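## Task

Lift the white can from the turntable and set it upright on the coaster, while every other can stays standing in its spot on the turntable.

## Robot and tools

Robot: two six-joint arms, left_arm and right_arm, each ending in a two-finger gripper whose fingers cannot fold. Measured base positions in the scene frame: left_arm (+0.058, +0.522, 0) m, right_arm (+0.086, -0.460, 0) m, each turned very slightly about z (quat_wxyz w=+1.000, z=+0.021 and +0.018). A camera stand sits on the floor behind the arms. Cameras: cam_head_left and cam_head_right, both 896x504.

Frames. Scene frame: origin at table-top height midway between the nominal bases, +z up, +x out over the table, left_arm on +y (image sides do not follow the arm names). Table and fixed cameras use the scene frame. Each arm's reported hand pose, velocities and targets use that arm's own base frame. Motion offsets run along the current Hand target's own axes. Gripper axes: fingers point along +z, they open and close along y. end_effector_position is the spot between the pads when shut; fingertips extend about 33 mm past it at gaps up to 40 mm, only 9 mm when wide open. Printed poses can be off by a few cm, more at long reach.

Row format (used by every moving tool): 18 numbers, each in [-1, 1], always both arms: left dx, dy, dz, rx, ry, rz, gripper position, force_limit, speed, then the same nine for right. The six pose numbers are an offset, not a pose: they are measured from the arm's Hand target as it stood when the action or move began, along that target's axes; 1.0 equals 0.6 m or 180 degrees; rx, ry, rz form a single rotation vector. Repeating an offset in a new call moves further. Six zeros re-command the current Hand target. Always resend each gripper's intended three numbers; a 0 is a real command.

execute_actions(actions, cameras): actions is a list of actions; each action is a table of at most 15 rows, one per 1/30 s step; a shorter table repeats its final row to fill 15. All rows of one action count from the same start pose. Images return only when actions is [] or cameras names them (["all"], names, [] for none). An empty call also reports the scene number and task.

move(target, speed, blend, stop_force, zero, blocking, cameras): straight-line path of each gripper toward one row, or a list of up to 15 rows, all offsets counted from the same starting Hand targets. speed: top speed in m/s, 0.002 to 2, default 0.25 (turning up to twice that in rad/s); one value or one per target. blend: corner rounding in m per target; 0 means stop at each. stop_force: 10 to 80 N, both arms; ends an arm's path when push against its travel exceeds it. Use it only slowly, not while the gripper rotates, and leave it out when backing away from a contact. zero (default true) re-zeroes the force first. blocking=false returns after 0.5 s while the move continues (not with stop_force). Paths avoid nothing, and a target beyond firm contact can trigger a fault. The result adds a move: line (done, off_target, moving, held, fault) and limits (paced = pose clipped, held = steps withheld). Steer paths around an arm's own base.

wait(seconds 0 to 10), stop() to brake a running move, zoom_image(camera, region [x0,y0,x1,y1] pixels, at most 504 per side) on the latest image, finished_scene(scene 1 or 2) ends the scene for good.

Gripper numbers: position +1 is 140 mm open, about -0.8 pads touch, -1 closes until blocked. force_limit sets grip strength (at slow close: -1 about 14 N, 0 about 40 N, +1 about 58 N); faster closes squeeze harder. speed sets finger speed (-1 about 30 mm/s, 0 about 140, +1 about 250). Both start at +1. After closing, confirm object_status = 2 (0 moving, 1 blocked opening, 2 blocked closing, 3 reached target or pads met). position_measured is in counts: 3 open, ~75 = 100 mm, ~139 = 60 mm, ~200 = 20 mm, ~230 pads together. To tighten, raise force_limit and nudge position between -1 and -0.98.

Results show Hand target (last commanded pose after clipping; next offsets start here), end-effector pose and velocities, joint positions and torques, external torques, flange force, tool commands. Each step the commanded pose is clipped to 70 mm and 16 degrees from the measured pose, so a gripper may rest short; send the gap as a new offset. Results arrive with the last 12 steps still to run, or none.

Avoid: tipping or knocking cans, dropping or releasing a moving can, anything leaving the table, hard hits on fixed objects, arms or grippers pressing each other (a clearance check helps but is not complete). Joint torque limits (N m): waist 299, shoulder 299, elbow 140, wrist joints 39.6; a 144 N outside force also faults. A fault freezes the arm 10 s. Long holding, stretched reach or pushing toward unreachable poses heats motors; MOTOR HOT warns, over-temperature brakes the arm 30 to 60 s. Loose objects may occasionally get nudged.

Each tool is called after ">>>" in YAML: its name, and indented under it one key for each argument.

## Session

>>> execute_actions:
  actions: []

>>> wait:
  seconds: 0.5
  cameras: ["all"]

Scene clock: 0.00 s.
left_arm: end_effector_position=(+0.3875, -0.1503, +0.1962) position_measured=3 object_status=3 end_effector_quat_wxyz=(+0.493, +0.741, -0.276, +0.362) | right_arm: end_effector_position=(+0.0892, +0.6966, +0.3494) position_measured=3 object_status=3 end_effector_quat_wxyz=(-0.051, +0.984, +0.147, +0.083)
Joint positions: left_arm=[0.387 0.108 2.528 -1.351 1.401 3.62] | right_arm=[1.458 0.167 1.562 -0.14 1.272 2.763]
Joint velocities: within noise
Joint torques (N m): no reading
External joint torques (N m): no reading
Flange force (N): no reading
Hand target: left_arm +0.3875, -0.1503, +0.1962; +0.493, +0.741, -0.276, +0.362 | right_arm +0.0892, +0.6966, +0.3494; -0.051, +0.984, +0.147, +0.083
Tool commands: left_gripper/position=+1.0 left_gripper/force_limit=+1.0 left_gripper/speed=+1.0 right_gripper/position=+1.0 right_gripper/force_limit=+1.0 right_gripper/speed=+1.0

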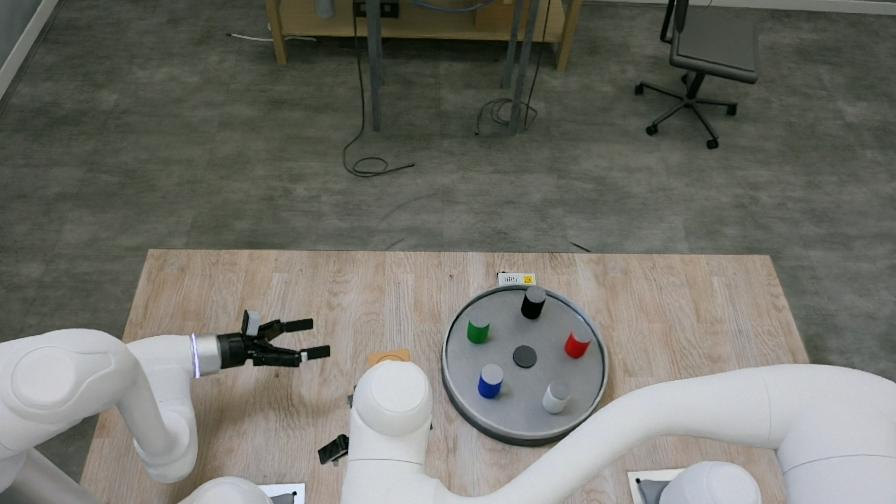

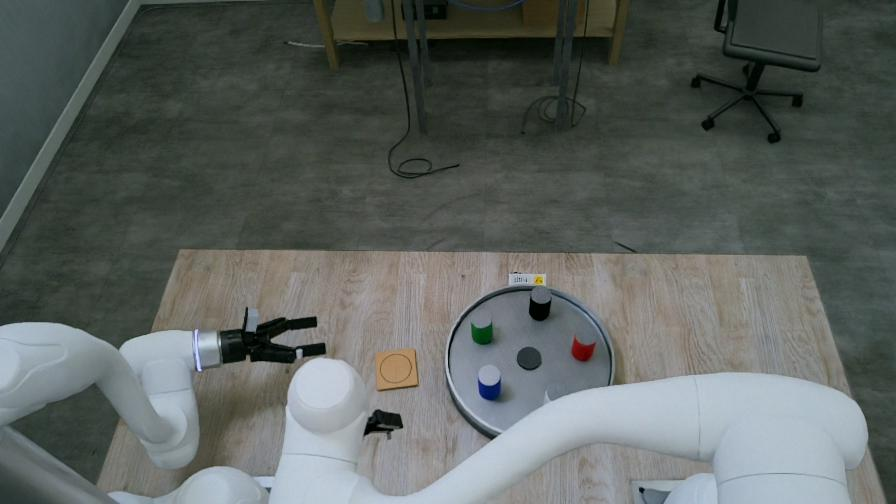

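Scene clock: 0.50 s.
left_arm: end_effector_position=(+0.3875, -0.1503, +0.1962) position_measured=3 object_status=3 end_effector_quat_wxyz=(+0.493, +0.741, -0.276, +0.362) | right_arm: end_effector_position=(+0.0892, +0.6966, +0.3494) position_measured=3 object_status=3 end_effector_quat_wxyz=(-0.051, +0.984, +0.147, +0.083)
Joint positions: left_arm=[0.387 0.108 2.528 -1.351 1.401 3.62] | right_arm=[1.458 0.167 1.562 -0.14 1.272 2.763]
Joint torques (N m): left_arm=[-2.49 -29.45 -16.29 -1.17 3 -0.15] | right_arm=[-1.11 -61.67 -40.32 4.05 -0.29 -0.3]
External joint torques (N m): left_arm=[2.48 2.33 0.09 0.37 -0.74 0.18] | right_arm=[1 2.5 -1.64 -0.22 -0.1 0.3]
Flange force (N): left_arm=[-5.9 -6.3 -6.0] | right_arm=[0.8 -7.5 -0.9]
Hand target: left_arm +0.3875, -0.1503, +0.1962; +0.493, +0.741, -0.276, +0.362 | right_arm +0.0892, +0.6966, +0.3494; -0.051, +0.984, +0.147, +0.083
Tool commands: left_gripper/position=+1.0 left_gripper/force_limit=+1.0 left_gripper/speed=+1.0 right_gripper/position=+1.0 right_gripper/force_limit=+1.0 right_gripper/speed=+1.0
wait: 0.50 s; at rest by 0.17 s

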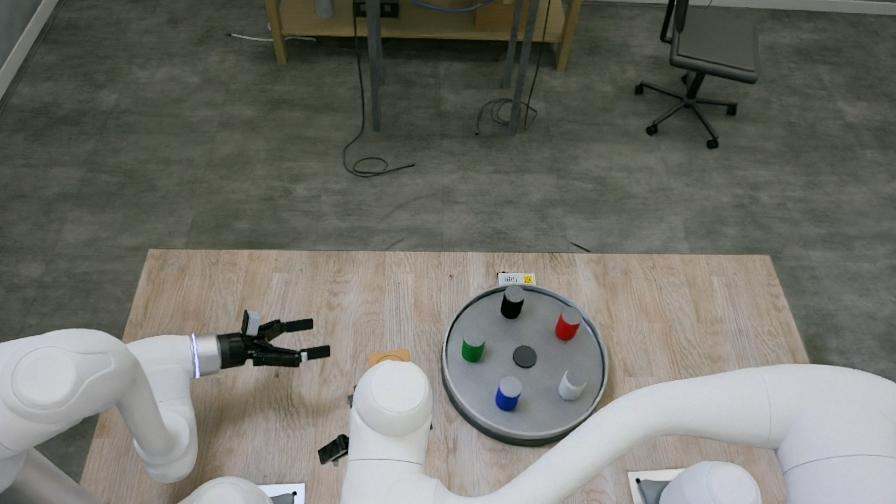

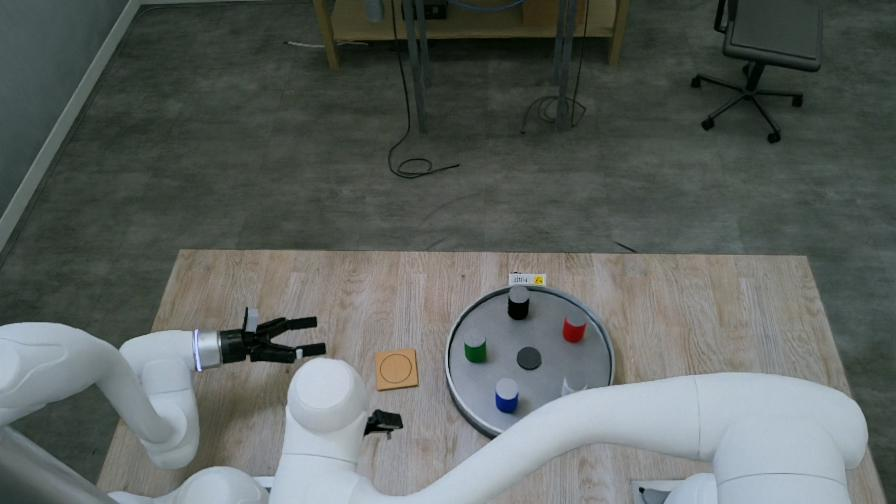

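>>> move:
  target: [0,0,0,0,0,0,1,1,1,0.248,0.953,-0.1,0,0,0,1,1,1]
  speed: 0.6

>>> move:
  target: [0.098,0.237,0.56,0.344,-0.252,-0.193,0.3,0,0,-0.302,0.423,-0.087,0,0,0,1,1,1]
  speed: 0.4
  cameras: ["all"]

>>> zoom_image:
  camera: "cam_head_left"
  region: [340, 280, 620, 450]

>>> zoom_image:
  camera: "cam_head_right"
  region: [340, 280, 620, 450]

Scene clock: 5.47 s.
left_arm: end_effector_position=(+0.3875, -0.1503, +0.1962) position_measured=3 object_status=3 end_effector_quat_wxyz=(+0.493, +0.741, -0.276, +0.362) | right_arm: end_effector_position=(+0.3912, +0.1870, +0.3913) position_measured=3 object_status=3 end_effector_quat_wxyz=(-0.051, +0.984, +0.147, +0.083)
Joint positions: left_arm=[0.387 0.108 2.528 -1.351 1.401 3.62] | right_arm=[0.309 -0.309 1.926 0.076 1.344 1.573]
Joint torques (N m): left_arm=[-2.48 -29.59 -16.33 -1.19 2.94 -0.17] | right_arm=[-2.71 -11.71 -40.74 4.75 -0.41 -0.51]
External joint torques (N m): left_arm=[2.5 2.31 0.15 0.38 -0.68 0.2] | right_arm=[2.79 0.66 -1.99 -0.23 -0.13 0.51]
Flange force (N): left_arm=[-6.0 -6.2 -6.1] | right_arm=[3.8 -9.7 -1.9]
Hand target: left_arm +0.3875, -0.1503, +0.1962; +0.493, +0.741, -0.276, +0.362 | right_arm +0.3913, +0.1870, +0.3913; -0.051, +0.984, +0.147, +0.083
Off the commanded pose: left_arm 0.000 m, 0 deg | right_arm 0.000 m, 0 deg.
move: done; limits=paced

Scene clock: 8.23 s.
left_arm: end_effector_position=(+0.4018, -0.5176, +0.2348) position_measured=91 object_status=3 end_effector_quat_wxyz=(+0.001, +1.000, +0.001, +0.000) | right_arm: end_effector_position=(+0.2884, -0.1120, +0.3908) position_measured=3 object_status=3 end_effector_quat_wxyz=(-0.051, +0.984, +0.147, +0.083)
Joint positions: left_arm=[-0.963 0.209 1.712 -0.001 1.219 0.607] | right_arm=[-0.693 -0.463 2.016 0.193 1.553 0.581]
Joint torques (N m): left_arm=[-2.46 -62.18 -38.4 3.53 0.54 -0.24] | right_arm=[-1.1 4.62 -40.64 5.08 -0.1 -0.34]
External joint torques (N m): left_arm=[2.54 1.73 -0.59 0.51 -0.58 0.24] | right_arm=[1.21 -0.49 -1.71 -0.26 -0.02 0.34]
Flange force (N): left_arm=[5.7 0.4 1.3] | right_arm=[5.5 -2.7 -2.0]
Hand target: left_arm +0.4018, -0.5176, +0.2347; +0.001, +1.000, +0.001, +0.000 | right_arm +0.2884, -0.1120, +0.3908; -0.051, +0.984, +0.147, +0.083
Off the commanded pose: left_arm 0.000 m, 0 deg | right_arm 0.000 m, 0 deg.
move: done; limits=paced

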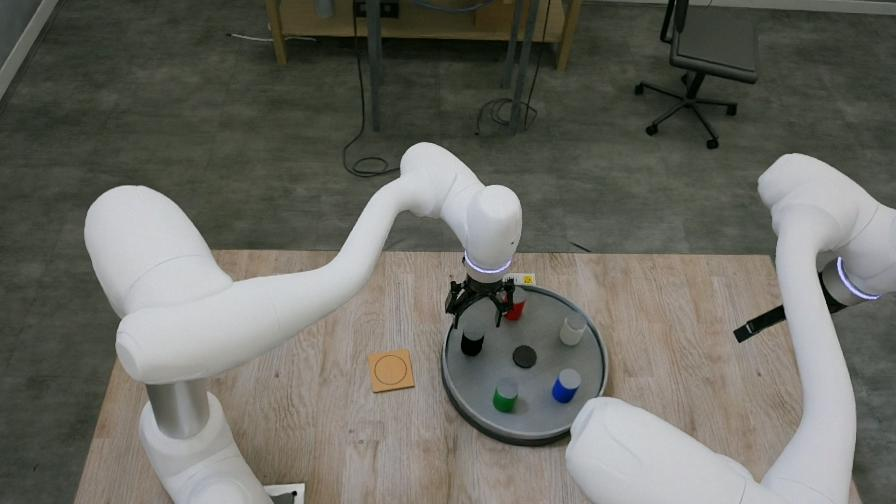

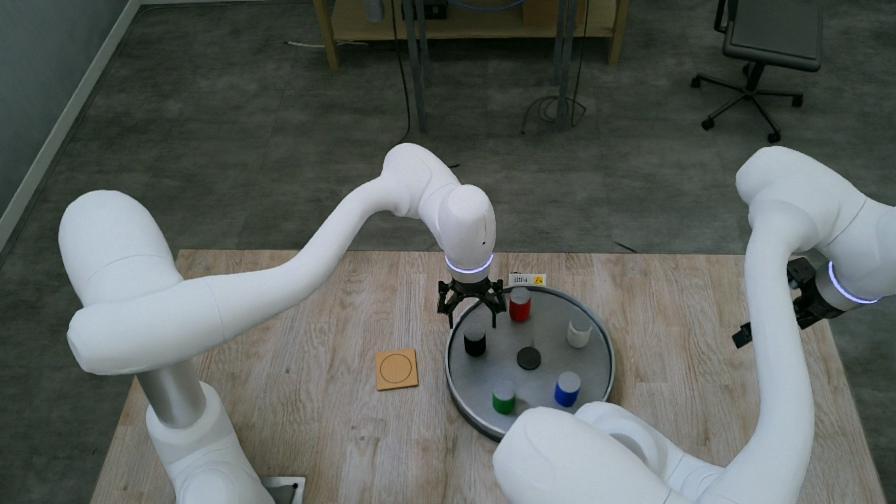

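Scaled by 1.800.

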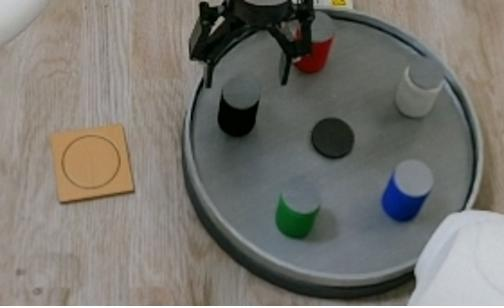

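Scaled by 1.800.

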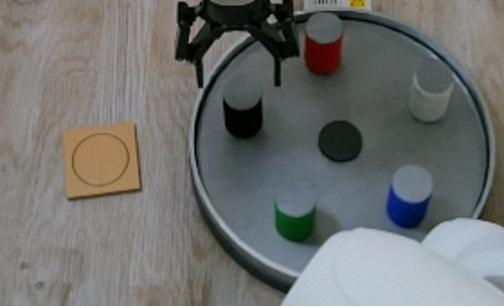

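>>> move:
  target: [0,0.0007,0.1995,0,0,0,0.3,0,0,0,0,0,0,0,0,1,1,1]
  cameras: ["cam_head_left"]

>>> zoom_image:
  camera: "cam_head_left"
  region: [420, 280, 620, 450]

>>> wait:
  seconds: 1.3
  cameras: ["cam_head_left"]

>>> zoom_image:
  camera: "cam_head_left"
  region: [420, 280, 620, 450]

Scene clock: 9.97 s.
left_arm: end_effector_position=(+0.4018, -0.5182, +0.1151) position_measured=91 object_status=3 end_effector_quat_wxyz=(+0.001, +1.000, +0.001, +0.000) | right_arm: end_effector_position=(+0.2884, -0.1120, +0.3908) position_measured=3 object_status=3 end_effector_quat_wxyz=(-0.051, +0.984, +0.147, +0.083)
Joint positions: left_arm=[-0.964 0.297 1.836 -0.001 1.008 0.606] | right_arm=[-0.693 -0.463 2.016 0.193 1.553 0.581]
Joint torques (N m): left_arm=[-2.34 -65.54 -35.11 2.98 0.51 -0.21] | right_arm=[-1.25 4.39 -40.66 5.05 -0.05 -0.35]
External joint torques (N m): left_arm=[2.33 0.39 -0.1 0.66 -0.55 0.21] | right_arm=[1.26 -0.1 -1.68 -0.22 -0.08 0.34]
Flange force (N): left_arm=[3.5 -1.9 1.2] | right_arm=[6.1 -2.3 -1.8]
Hand target: left_arm +0.4018, -0.5182, +0.1150; +0.001, +1.000, +0.001, +0.000 | right_arm +0.2884, -0.1120, +0.3908; -0.051, +0.984, +0.147, +0.083
Off the commanded pose: left_arm 0.000 m, 0 deg | right_arm 0.000 m, 0 deg.
move: done
Images, in order (width x height): cam_head_left 896x504.

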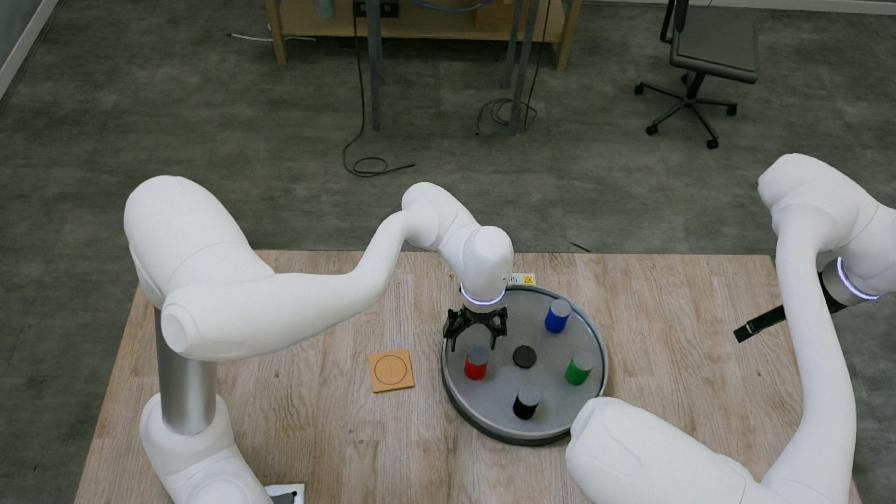

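Scaled by 2.520.

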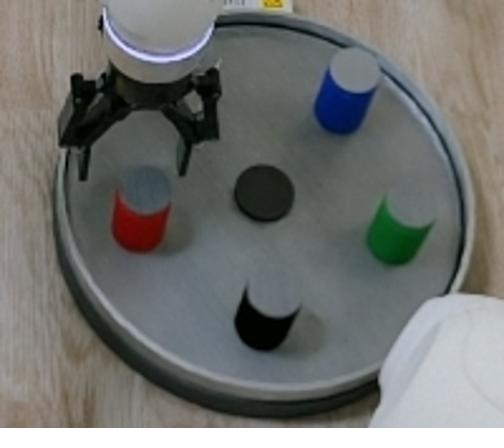

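Scene clock: 11.27 s.
left_arm: end_effector_position=(+0.4018, -0.5182, +0.1150) position_measured=91 object_status=3 end_effector_quat_wxyz=(+0.001, +1.000, +0.001, +0.000) | right_arm: end_effector_position=(+0.2884, -0.1120, +0.3908) position_measured=3 object_status=3 end_effector_quat_wxyz=(-0.051, +0.984, +0.147, +0.083)
Joint positions: left_arm=[-0.964 0.297 1.836 -0.001 1.008 0.606] | right_arm=[-0.693 -0.463 2.016 0.193 1.553 0.581]
Joint torques (N m): left_arm=[-2.39 -66.79 -34.94 3.14 0.65 -0.21] | right_arm=[-1.09 4.33 -40.67 5.05 0.04 -0.34]
External joint torques (N m): left_arm=[2.38 1.62 -0.25 0.5 -0.69 0.21] | right_arm=[1 -0.12 -1.69 -0.24 -0.17 0.33]
Flange force (N): left_arm=[4.7 -0.3 2.4] | right_arm=[5.4 -1.8 -1.8]
Hand target: left_arm +0.4018, -0.5182, +0.1150; +0.001, +1.000, +0.001, +0.000 | right_arm +0.2884, -0.1120, +0.3908; -0.051, +0.984, +0.147, +0.083
Tool commands: left_gripper/position=+0.3 left_gripper/force_limit=+0.0 left_gripper/speed=+0.0 right_gripper/position=+1.0 right_gripper/force_limit=+1.0 right_gripper/speed=+1.0
Off the commanded pose: left_arm 0.000 m, 0 deg | right_arm 0.000 m, 0 deg.
wait: 1.30 s; at rest by 0.17 s
Images, in order (width x height): cam_head_left 896x504.

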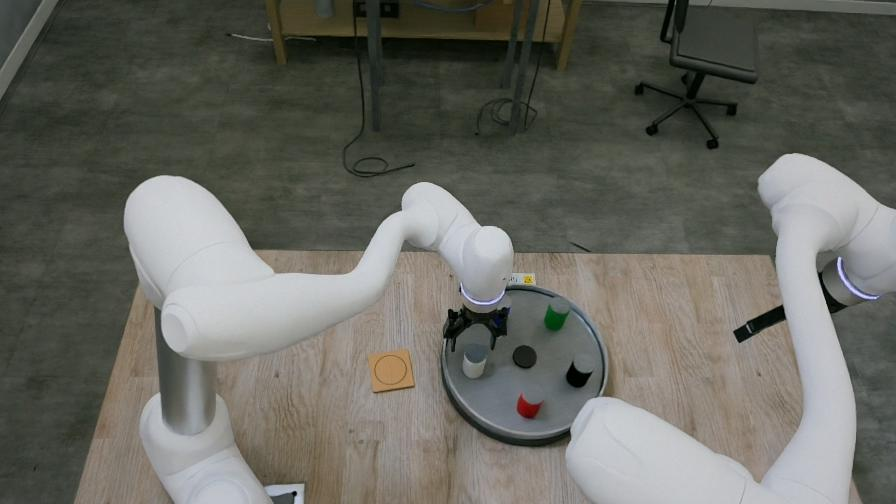

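Scaled by 2.520.

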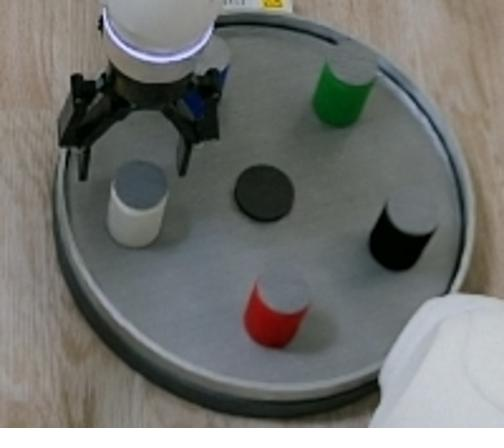

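>>> wait:
  seconds: 1.7
  cameras: ["cam_head_left"]

>>> zoom_image:
  camera: "cam_head_left"
  region: [420, 280, 620, 450]

Scene clock: 13.80 s.
left_arm: end_effector_position=(+0.4018, -0.5182, +0.1150) position_measured=91 object_status=3 end_effector_quat_wxyz=(+0.001, +1.000, +0.001, +0.000) | right_arm: end_effector_position=(+0.2884, -0.1120, +0.3908) position_measured=3 object_status=3 end_effector_quat_wxyz=(-0.051, +0.984, +0.147, +0.083)
Joint positions: left_arm=[-0.964 0.297 1.836 -0.001 1.008 0.606] | right_arm=[-0.693 -0.463 2.016 0.193 1.553 0.581]
Joint torques (N m): left_arm=[-2.53 -66.61 -34.69 3.13 0.64 -0.19] | right_arm=[-1.54 4.01 -40.51 5.09 -0.02 -0.29]
External joint torques (N m): left_arm=[2.54 1.59 -0.41 0.5 -0.68 0.19] | right_arm=[1.59 0.19 -1.84 -0.27 -0.1 0.28]
Flange force (N): left_arm=[5.1 -0.3 2.3] | right_arm=[7.4 -2.3 -1.8]
Hand target: left_arm +0.4018, -0.5182, +0.1150; +0.001, +1.000, +0.001, +0.000 | right_arm +0.2884, -0.1120, +0.3908; -0.051, +0.984, +0.147, +0.083
Tool commands: left_gripper/position=+0.3 left_gripper/force_limit=+0.0 left_gripper/speed=+0.0 right_gripper/position=+1.0 right_gripper/force_limit=+1.0 right_gripper/speed=+1.0
Off the commanded pose: left_arm 0.000 m, 0 deg | right_arm 0.000 m, 0 deg.
wait: 1.70 s; at rest from the start
Images, in order (width x height): cam_head_left 896x504.

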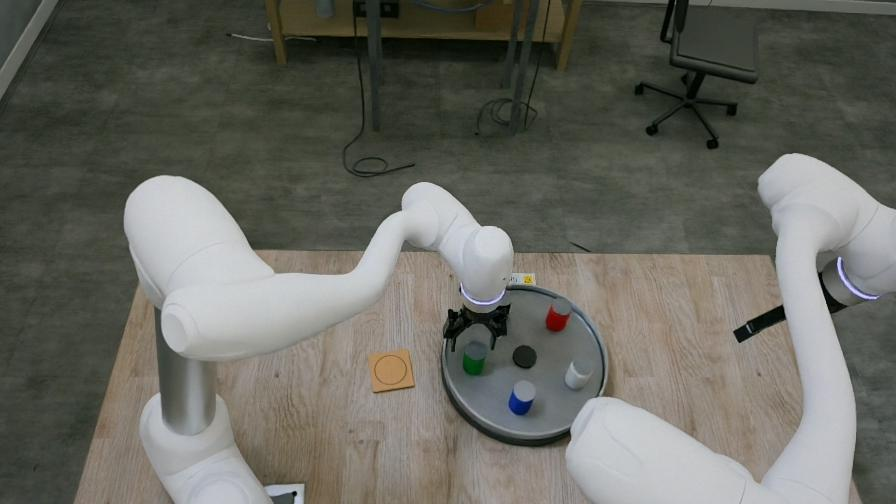

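Scaled by 2.520.

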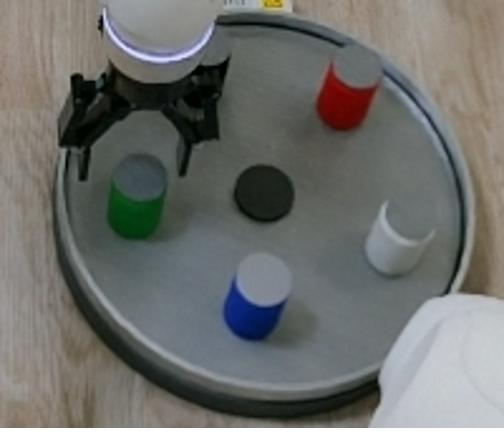

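>>> wait:
  seconds: 2.68

>>> execute_actions:
  actions:
    - [[0,0,0,0,0,0,-1,0,0,0,0,0,0,0,0,1,1,1]]

>>> move:
  target: [0,0,-0.2,0,0,0,-1,0,0,0,0,0,0,0,0,1,1,1]
  speed: 0.2
  cameras: ["all"]

>>> zoom_image:
  camera: "cam_head_left"
  region: [340, 230, 640, 460]

Scene clock: 17.00 s.
left_arm: end_effector_position=(+0.4018, -0.5182, +0.1150) position_measured=91 object_status=3 end_effector_quat_wxyz=(+0.001, +1.000, +0.001, +0.000) | right_arm: end_effector_position=(+0.2884, -0.1120, +0.3908) position_measured=3 object_status=3 end_effector_quat_wxyz=(-0.051, +0.984, +0.147, +0.083)
Joint positions: left_arm=[-0.964 0.297 1.836 -0.001 1.008 0.606] | right_arm=[-0.693 -0.463 2.016 0.193 1.553 0.581]
Joint torques (N m): left_arm=[-2.28 -66.53 -34.72 3.15 0.65 -0.19] | right_arm=[-0.98 4.3 -40.63 5.15 -0.06 -0.3]
External joint torques (N m): left_arm=[2.3 1.43 -0.36 0.48 -0.69 0.19] | right_arm=[0.84 0.14 -1.68 -0.34 -0.07 0.3]
Flange force (N): left_arm=[4.6 -0.3 2.2] | right_arm=[5.1 -1.1 -2.1]
Hand target: left_arm +0.4018, -0.5182, +0.1150; +0.001, +1.000, +0.001, +0.000 | right_arm +0.2884, -0.1120, +0.3908; -0.051, +0.984, +0.147, +0.083
Tool commands: left_gripper/position=+0.3 left_gripper/force_limit=+0.0 left_gripper/speed=+0.0 right_gripper/position=+1.0 right_gripper/force_limit=+1.0 right_gripper/speed=+1.0
Off the commanded pose: left_arm 0.000 m, 0 deg | right_arm 0.000 m, 0 deg.
wait: 2.70 s; at rest from the start

Scene clock: 17.10 s.
left_arm: end_effector_position=(+0.4018, -0.5182, +0.1150) position_measured=96 object_status=0 end_effector_quat_wxyz=(+0.001, +1.000, +0.001, +0.000) | right_arm: end_effector_position=(+0.2884, -0.1120, +0.3908) position_measured=3 object_status=3 end_effector_quat_wxyz=(-0.051, +0.984, +0.147, +0.083)
Joint positions: left_arm=[-0.964 0.297 1.836 -0.001 1.008 0.606] | right_arm=[-0.693 -0.463 2.016 0.193 1.553 0.581]
Joint torques (N m): left_arm=[-2.55 -66.43 -34.78 3.13 0.64 -0.19] | right_arm=[-1.23 4.27 -40.8 5.08 -0.05 -0.35]
External joint torques (N m): left_arm=[2.54 1.45 -0.32 0.5 -0.68 0.19] | right_arm=[1.28 -0.05 -1.54 -0.27 -0.08 0.35]
Flange force (N): left_arm=[4.8 -0.5 2.2] | right_arm=[6.1 -2.4 -1.5]
Hand target: left_arm +0.4018, -0.5182, +0.1150; +0.001, +1.000, +0.001, +0.000 | right_arm +0.2884, -0.1120, +0.3908; -0.051, +0.984, +0.147, +0.083
Off the commanded pose: left_arm 0.000 m, 0 deg | right_arm 0.000 m, 0 deg.
Kept back: 12 steps.

Scene clock: 18.80 s.
left_arm: end_effector_position=(+0.4018, -0.5180, +0.2350) position_measured=157 object_status=2 end_effector_quat_wxyz=(+0.001, +1.000, +0.001, +0.000) | right_arm: end_effector_position=(+0.2884, -0.1120, +0.3908) position_measured=3 object_status=3 end_effector_quat_wxyz=(-0.051, +0.984, +0.147, +0.083)
Joint positions: left_arm=[-0.963 0.21 1.711 -0.001 1.22 0.606] | right_arm=[-0.693 -0.463 2.016 0.193 1.553 0.581]
Joint torques (N m): left_arm=[-2.09 -63.37 -39 3.52 0.42 -0.21] | right_arm=[-1.06 4.44 -40.71 5.11 -0.02 -0.32]
External joint torques (N m): left_arm=[2.11 3.09 0.04 0.51 -0.45 0.21] | right_arm=[1.05 -0.19 -1.64 -0.29 -0.11 0.31]
Flange force (N): left_arm=[5.6 1.5 2.6] | right_arm=[5.3 -2.0 -1.8]
Hand target: left_arm +0.4018, -0.5180, +0.2350; +0.001, +1.000, +0.001, +0.000 | right_arm +0.2884, -0.1120, +0.3908; -0.051, +0.984, +0.147, +0.083
Off the commanded pose: left_arm 0.000 m, 0 deg | right_arm 0.000 m, 0 deg.
move: done

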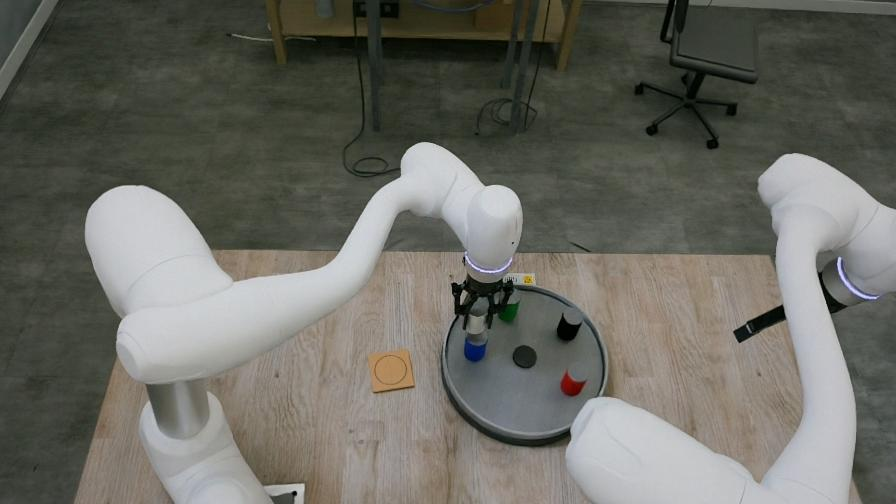

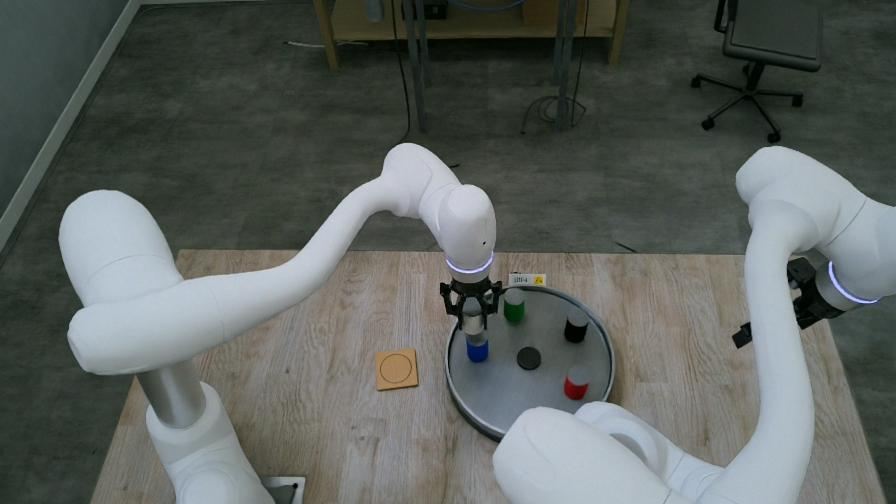

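Scaled by 1.680.

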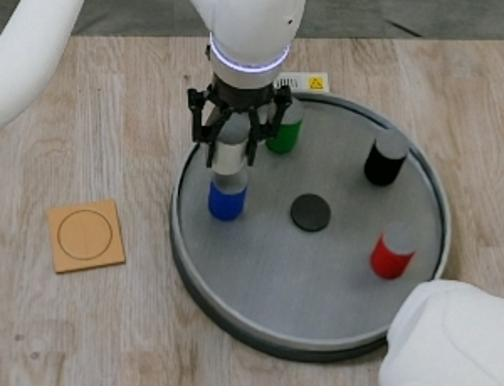

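>>> move:
  target:
    - [-0.059,-0.336,0,0,0,0,-1,0,0,0,0,0,0,0,0,1,1,1]
    - [-0.059,-0.336,0.235,0,0,0,-1,0,0,0,0,0,0,0,0,1,1,1]
  blend: [0.03,0]
  cameras: ["all"]

>>> zoom_image:
  camera: "cam_head_left"
  region: [330, 290, 470, 420]

>>> zoom_image:
  camera: "cam_head_right"
  region: [330, 290, 470, 420]

Scene clock: 21.23 s.
left_arm: end_effector_position=(+0.3662, -0.3167, +0.0938) position_measured=157 object_status=2 end_effector_quat_wxyz=(+0.001, +1.000, +0.001, +0.000) | right_arm: end_effector_position=(+0.2884, -0.1120, +0.3908) position_measured=3 object_status=3 end_effector_quat_wxyz=(-0.051, +0.984, +0.147, +0.083)
Joint positions: left_arm=[-0.784 0.069 2.167 -0.001 0.905 0.787] | right_arm=[-0.693 -0.463 2.016 0.193 1.553 0.581]
Joint torques (N m): left_arm=[-2.4 -42.3 -33.11 2.92 0.63 -0.23] | right_arm=[-0.51 4.44 -40.73 5.04 0.02 -0.31]
External joint torques (N m): left_arm=[2.4 2.56 0.4 0.46 -0.67 0.22] | right_arm=[0.53 -0.24 -1.63 -0.21 -0.14 0.3]
Flange force (N): left_arm=[6.2 -1.8 4.9] | right_arm=[3.7 -1.0 -2.1]
Hand target: left_arm +0.3662, -0.3167, +0.0938; +0.001, +1.000, +0.001, +0.000 | right_arm +0.2884, -0.1120, +0.3908; -0.051, +0.984, +0.147, +0.083
Off the commanded pose: left_arm 0.000 m, 0 deg | right_arm 0.000 m, 0 deg.
move: done

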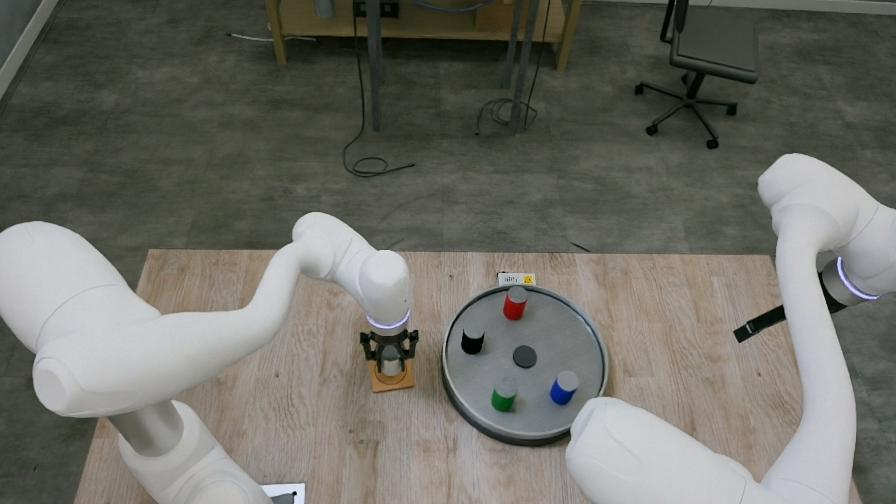

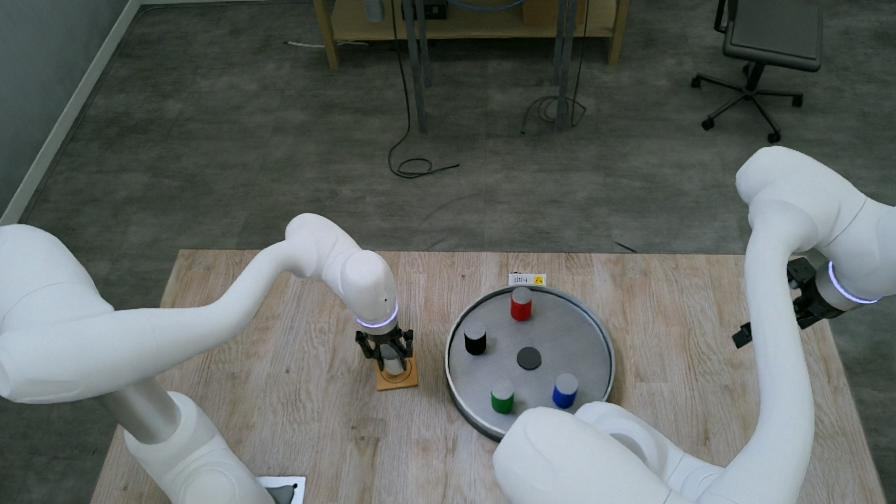

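Scaled by 3.600.

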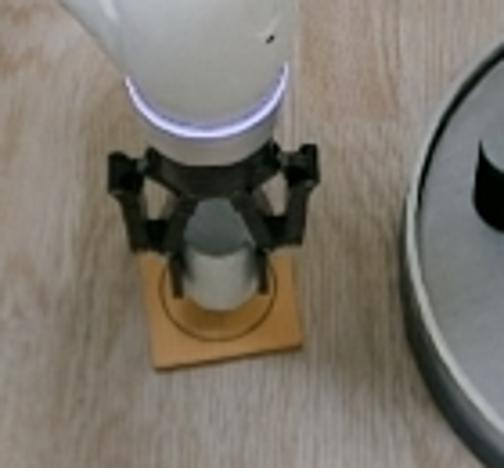

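Scaled by 3.600.

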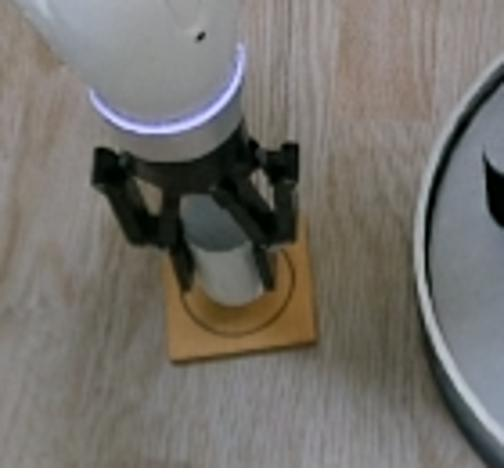

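>>> move:
  target: [0.01,0,0.02,0,0,0,-1,0,0,0,0,0,0,0,0,1,1,1]
  speed: 0.06

>>> move:
  target: [0,0,0.035,0,0,0,-1,0,0,0,0,0,0,0,0,1,1,1]
  speed: 0.01
  stop_force: 10
  cameras: ["all"]

>>> zoom_image:
  camera: "cam_head_left"
  region: [330, 290, 470, 420]

>>> zoom_image:
  camera: "cam_head_right"
  region: [330, 290, 470, 420]

Scene clock: 22.73 s.
left_arm: end_effector_position=(+0.3722, -0.3167, +0.0818) position_measured=157 object_status=2 end_effector_quat_wxyz=(+0.001, +1.000, +0.001, +0.000) | right_arm: end_effector_position=(+0.2884, -0.1120, +0.3908) position_measured=3 object_status=3 end_effector_quat_wxyz=(-0.051, +0.984, +0.147, +0.083)
Joint positions: left_arm=[-0.775 0.09 2.17 -0.001 0.88 0.795] | right_arm=[-0.693 -0.463 2.016 0.193 1.553 0.581]
Joint torques (N m): left_arm=[-1.81 -43.64 -32.4 2.82 0.5 -0.23] | right_arm=[-1.38 4.38 -40.83 5.09 -0.03 -0.36]
External joint torques (N m): left_arm=[1.82 2.26 0.4 0.48 -0.54 0.23] | right_arm=[1.34 -0.05 -1.48 -0.27 -0.1 0.36]
Flange force (N): left_arm=[5.0 -1.3 4.4] | right_arm=[6.3 -2.5 -1.3]
Hand target: left_arm +0.3722, -0.3167, +0.0818; +0.001, +1.000, +0.001, +0.000 | right_arm +0.2884, -0.1120, +0.3908; -0.051, +0.984, +0.147, +0.083
Off the commanded pose: left_arm 0.000 m, 0 deg | right_arm 0.000 m, 0 deg.
move: done

Scene clock: 24.13 s.
left_arm: end_effector_position=(+0.3722, -0.3167, +0.0739) position_measured=157 object_status=2 end_effector_quat_wxyz=(+0.001, +1.000, +0.001, +0.000) | right_arm: end_effector_position=(+0.2884, -0.1120, +0.3908) position_measured=3 object_status=3 end_effector_quat_wxyz=(-0.051, +0.984, +0.147, +0.083)
Joint positions: left_arm=[-0.775 0.1 2.177 -0.001 0.863 0.795] | right_arm=[-0.693 -0.463 2.016 0.193 1.553 0.581]
Joint torques (N m): left_arm=[-1.59 -35.17 -26.63 3.01 -0.87 -0.16] | right_arm=[-1.16 4.51 -40.61 5.11 -0.06 -0.32]
External joint torques (N m): left_arm=[1.6 -6.53 -4.85 0.24 0.83 0.16] | right_arm=[1.15 -0.43 -1.76 -0.29 -0.07 0.32]
Flange force (N): left_arm=[1.6 -3.4 -14.4] | right_arm=[5.4 -2.5 -2.0]
Hand target: left_arm +0.3722, -0.3167, +0.0739; +0.001, +1.000, +0.001, +0.000 (not the last commanded pose) | right_arm +0.2884, -0.1120, +0.3908; -0.051, +0.984, +0.147, +0.083
Off the commanded pose: left_arm 0.013 m, 0 deg | right_arm 0.000 m, 0 deg.
move: contact (left_arm)

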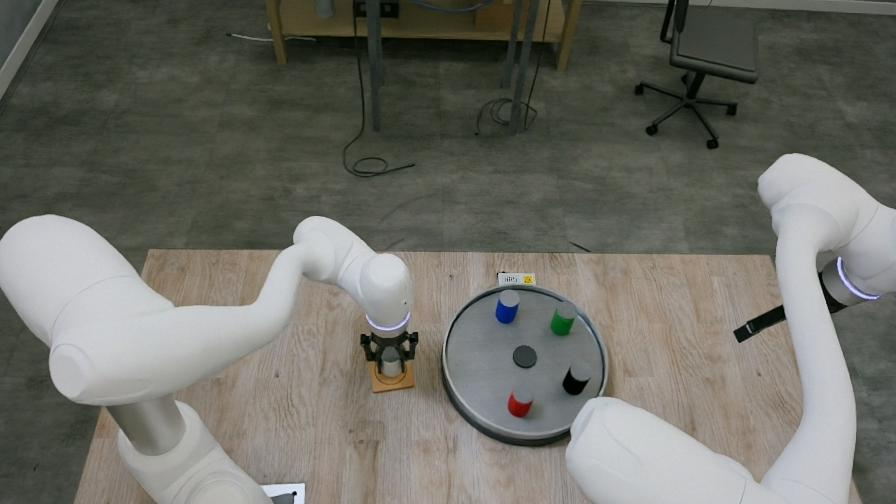

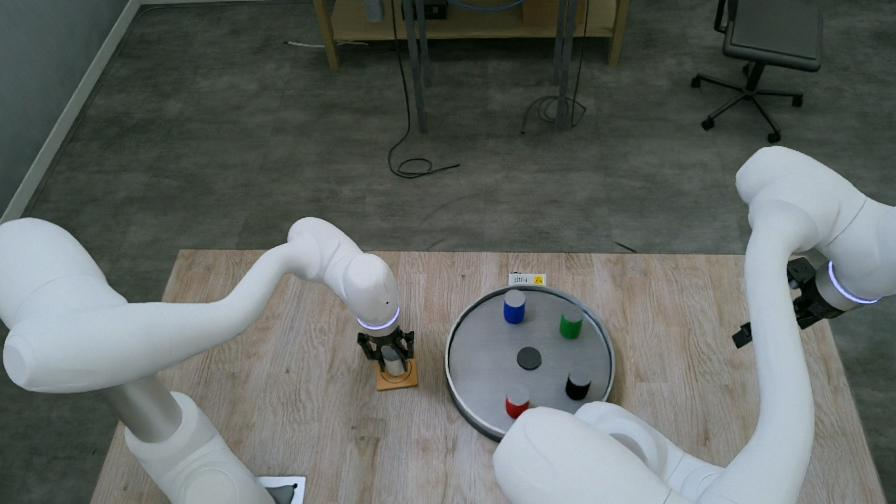

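Scaled by 3.600.

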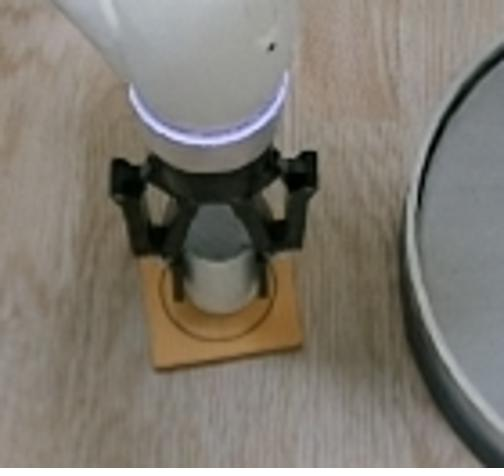

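Scaled by 3.600.

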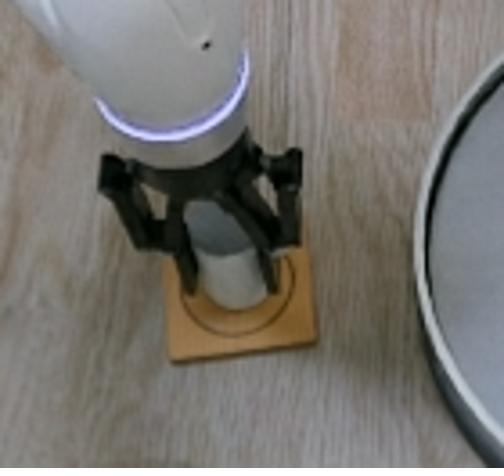

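>>> move:
  target: [0,0,-0.0005,0,0,0,-1,0,0,0,0,0,0,0,0,1,1,1]
  speed: 0.02

>>> move:
  target: [0,0,0,0,0,0,0.2,0,-1,0,0,0,0,0,0,1,1,1]

>>> move:
  target: [0,0,-0.25,0,0,0,0.2,0,-1,0,0,0,0,0,0,1,1,1]
  cameras: ["all"]

>>> zoom_image:
  camera: "cam_head_left"
  region: [330, 290, 470, 420]

Scene clock: 25.33 s.
left_arm: end_effector_position=(+0.3721, -0.3166, +0.0741) position_measured=157 object_status=2 end_effector_quat_wxyz=(+0.001, +1.000, +0.001, +0.000) | right_arm: end_effector_position=(+0.2884, -0.1120, +0.3908) position_measured=3 object_status=3 end_effector_quat_wxyz=(-0.051, +0.984, +0.147, +0.083)
Joint positions: left_arm=[-0.775 0.1 2.177 -0.001 0.864 0.795] | right_arm=[-0.693 -0.463 2.016 0.193 1.553 0.581]
Joint torques (N m): left_arm=[-1.68 -39.66 -28.53 3.18 0.4 -0.2] | right_arm=[-1.29 4.69 -40.65 5.14 0.01 -0.35]
External joint torques (N m): left_arm=[1.66 -1.99 -3 0.08 -0.44 0.2] | right_arm=[1.33 -0.57 -1.72 -0.32 -0.13 0.35]
Flange force (N): left_arm=[4.3 -1.4 -4.3] | right_arm=[5.9 -3.1 -1.7]
Hand target: left_arm +0.3722, -0.3167, +0.0742; +0.001, +1.000, +0.001, +0.000 | right_arm +0.2884, -0.1120, +0.3908; -0.051, +0.984, +0.147, +0.083
Off the commanded pose: left_arm 0.000 m, 0 deg | right_arm 0.000 m, 0 deg.
move: done

Scene clock: 26.73 s.
left_arm: end_effector_position=(+0.3722, -0.3167, +0.0742) position_measured=104 object_status=0 end_effector_quat_wxyz=(+0.001, +1.000, +0.001, +0.000) | right_arm: end_effector_position=(+0.2884, -0.1120, +0.3908) position_measured=3 object_status=3 end_effector_quat_wxyz=(-0.051, +0.984, +0.147, +0.083)
Joint positions: left_arm=[-0.775 0.1 2.177 -0.001 0.864 0.795] | right_arm=[-0.693 -0.463 2.016 0.193 1.553 0.581]
Joint torques (N m): left_arm=[-2.5 -43.92 -31.36 2.77 0.65 -0.19] | right_arm=[-0.89 4.19 -40.64 5.12 -0.06 -0.32]
External joint torques (N m): left_arm=[2.52 2.04 -0.21 0.49 -0.7 0.19] | right_arm=[0.84 -0.02 -1.72 -0.3 -0.07 0.32]
Flange force (N): left_arm=[6.4 -1.9 3.9] | right_arm=[5.0 -1.3 -2.1]
Hand target: left_arm +0.3722, -0.3167, +0.0742; +0.001, +1.000, +0.001, +0.000 | right_arm +0.2884, -0.1120, +0.3908; -0.051, +0.984, +0.147, +0.083
Off the commanded pose: left_arm 0.000 m, 0 deg | right_arm 0.000 m, 0 deg.
move: done

Scene clock: 27.83 s.
left_arm: end_effector_position=(+0.3722, -0.3165, +0.2241) position_measured=104 object_status=3 end_effector_quat_wxyz=(+0.001, +1.000, +0.001, +0.000) | right_arm: end_effector_position=(+0.2884, -0.1120, +0.3908) position_measured=3 object_status=3 end_effector_quat_wxyz=(-0.051, +0.984, +0.147, +0.083)
Joint positions: left_arm=[-0.775 -0.047 2.013 -0.001 1.175 0.795] | right_arm=[-0.693 -0.463 2.016 0.193 1.553 0.581]
Joint torques (N m): left_arm=[-2.74 -35.6 -37.52 3.44 0.73 -0.2] | right_arm=[-1.5 4.15 -40.64 5.11 -0.04 -0.35]
External joint torques (N m): left_arm=[2.72 2.31 -0.66 0.5 -0.77 0.2] | right_arm=[1.56 -0.06 -1.72 -0.29 -0.08 0.34]
Flange force (N): left_arm=[7.9 -1.1 2.3] | right_arm=[7.1 -2.8 -1.6]
Hand target: left_arm +0.3722, -0.3165, +0.2242; +0.001, +1.000, +0.001, +0.000 | right_arm +0.2884, -0.1120, +0.3908; -0.051, +0.984, +0.147, +0.083
Off the commanded pose: left_arm 0.000 m, 0 deg | right_arm 0.000 m, 0 deg.
move: done

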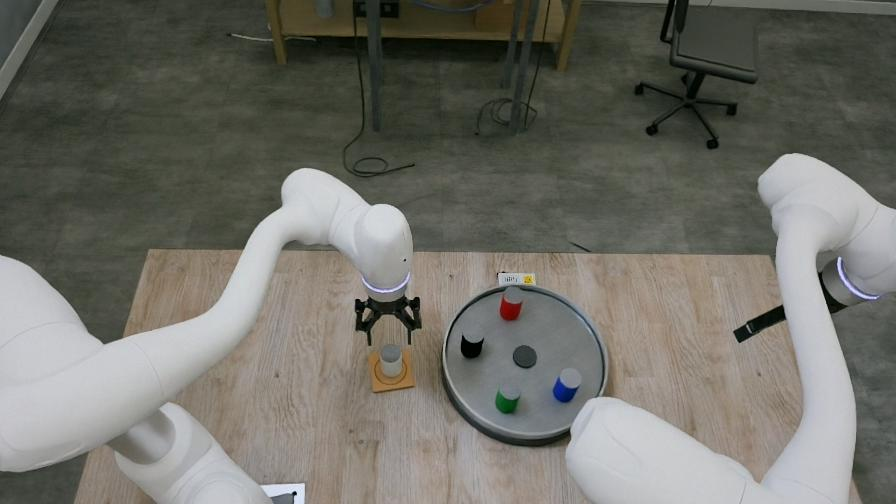

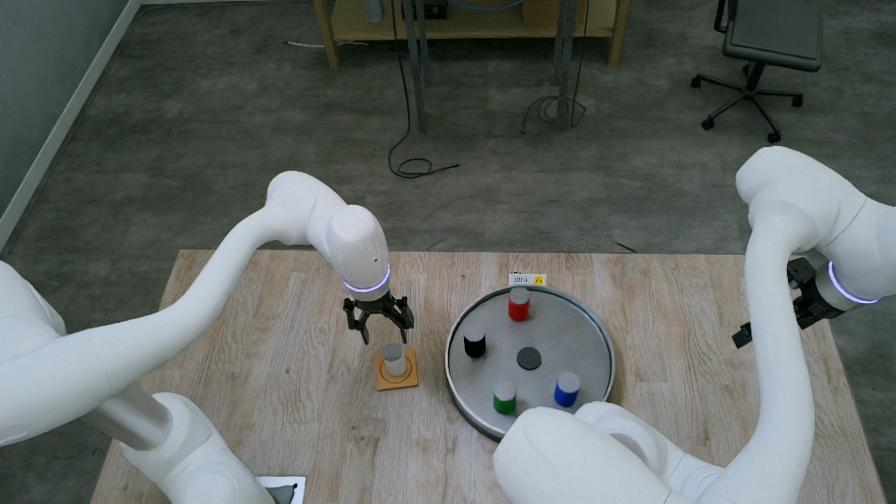

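Scaled by 3.600.

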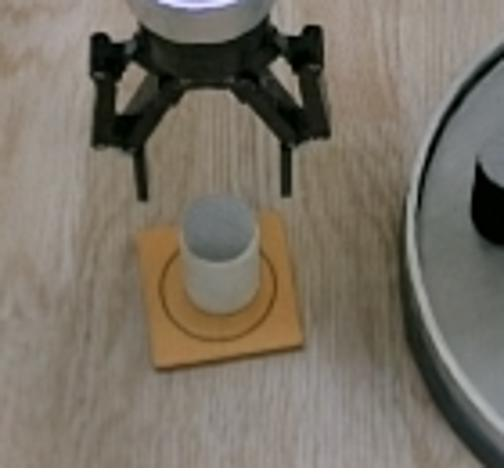

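>>> finished_scene:
  scene: 2

The scene is finished: the task was done.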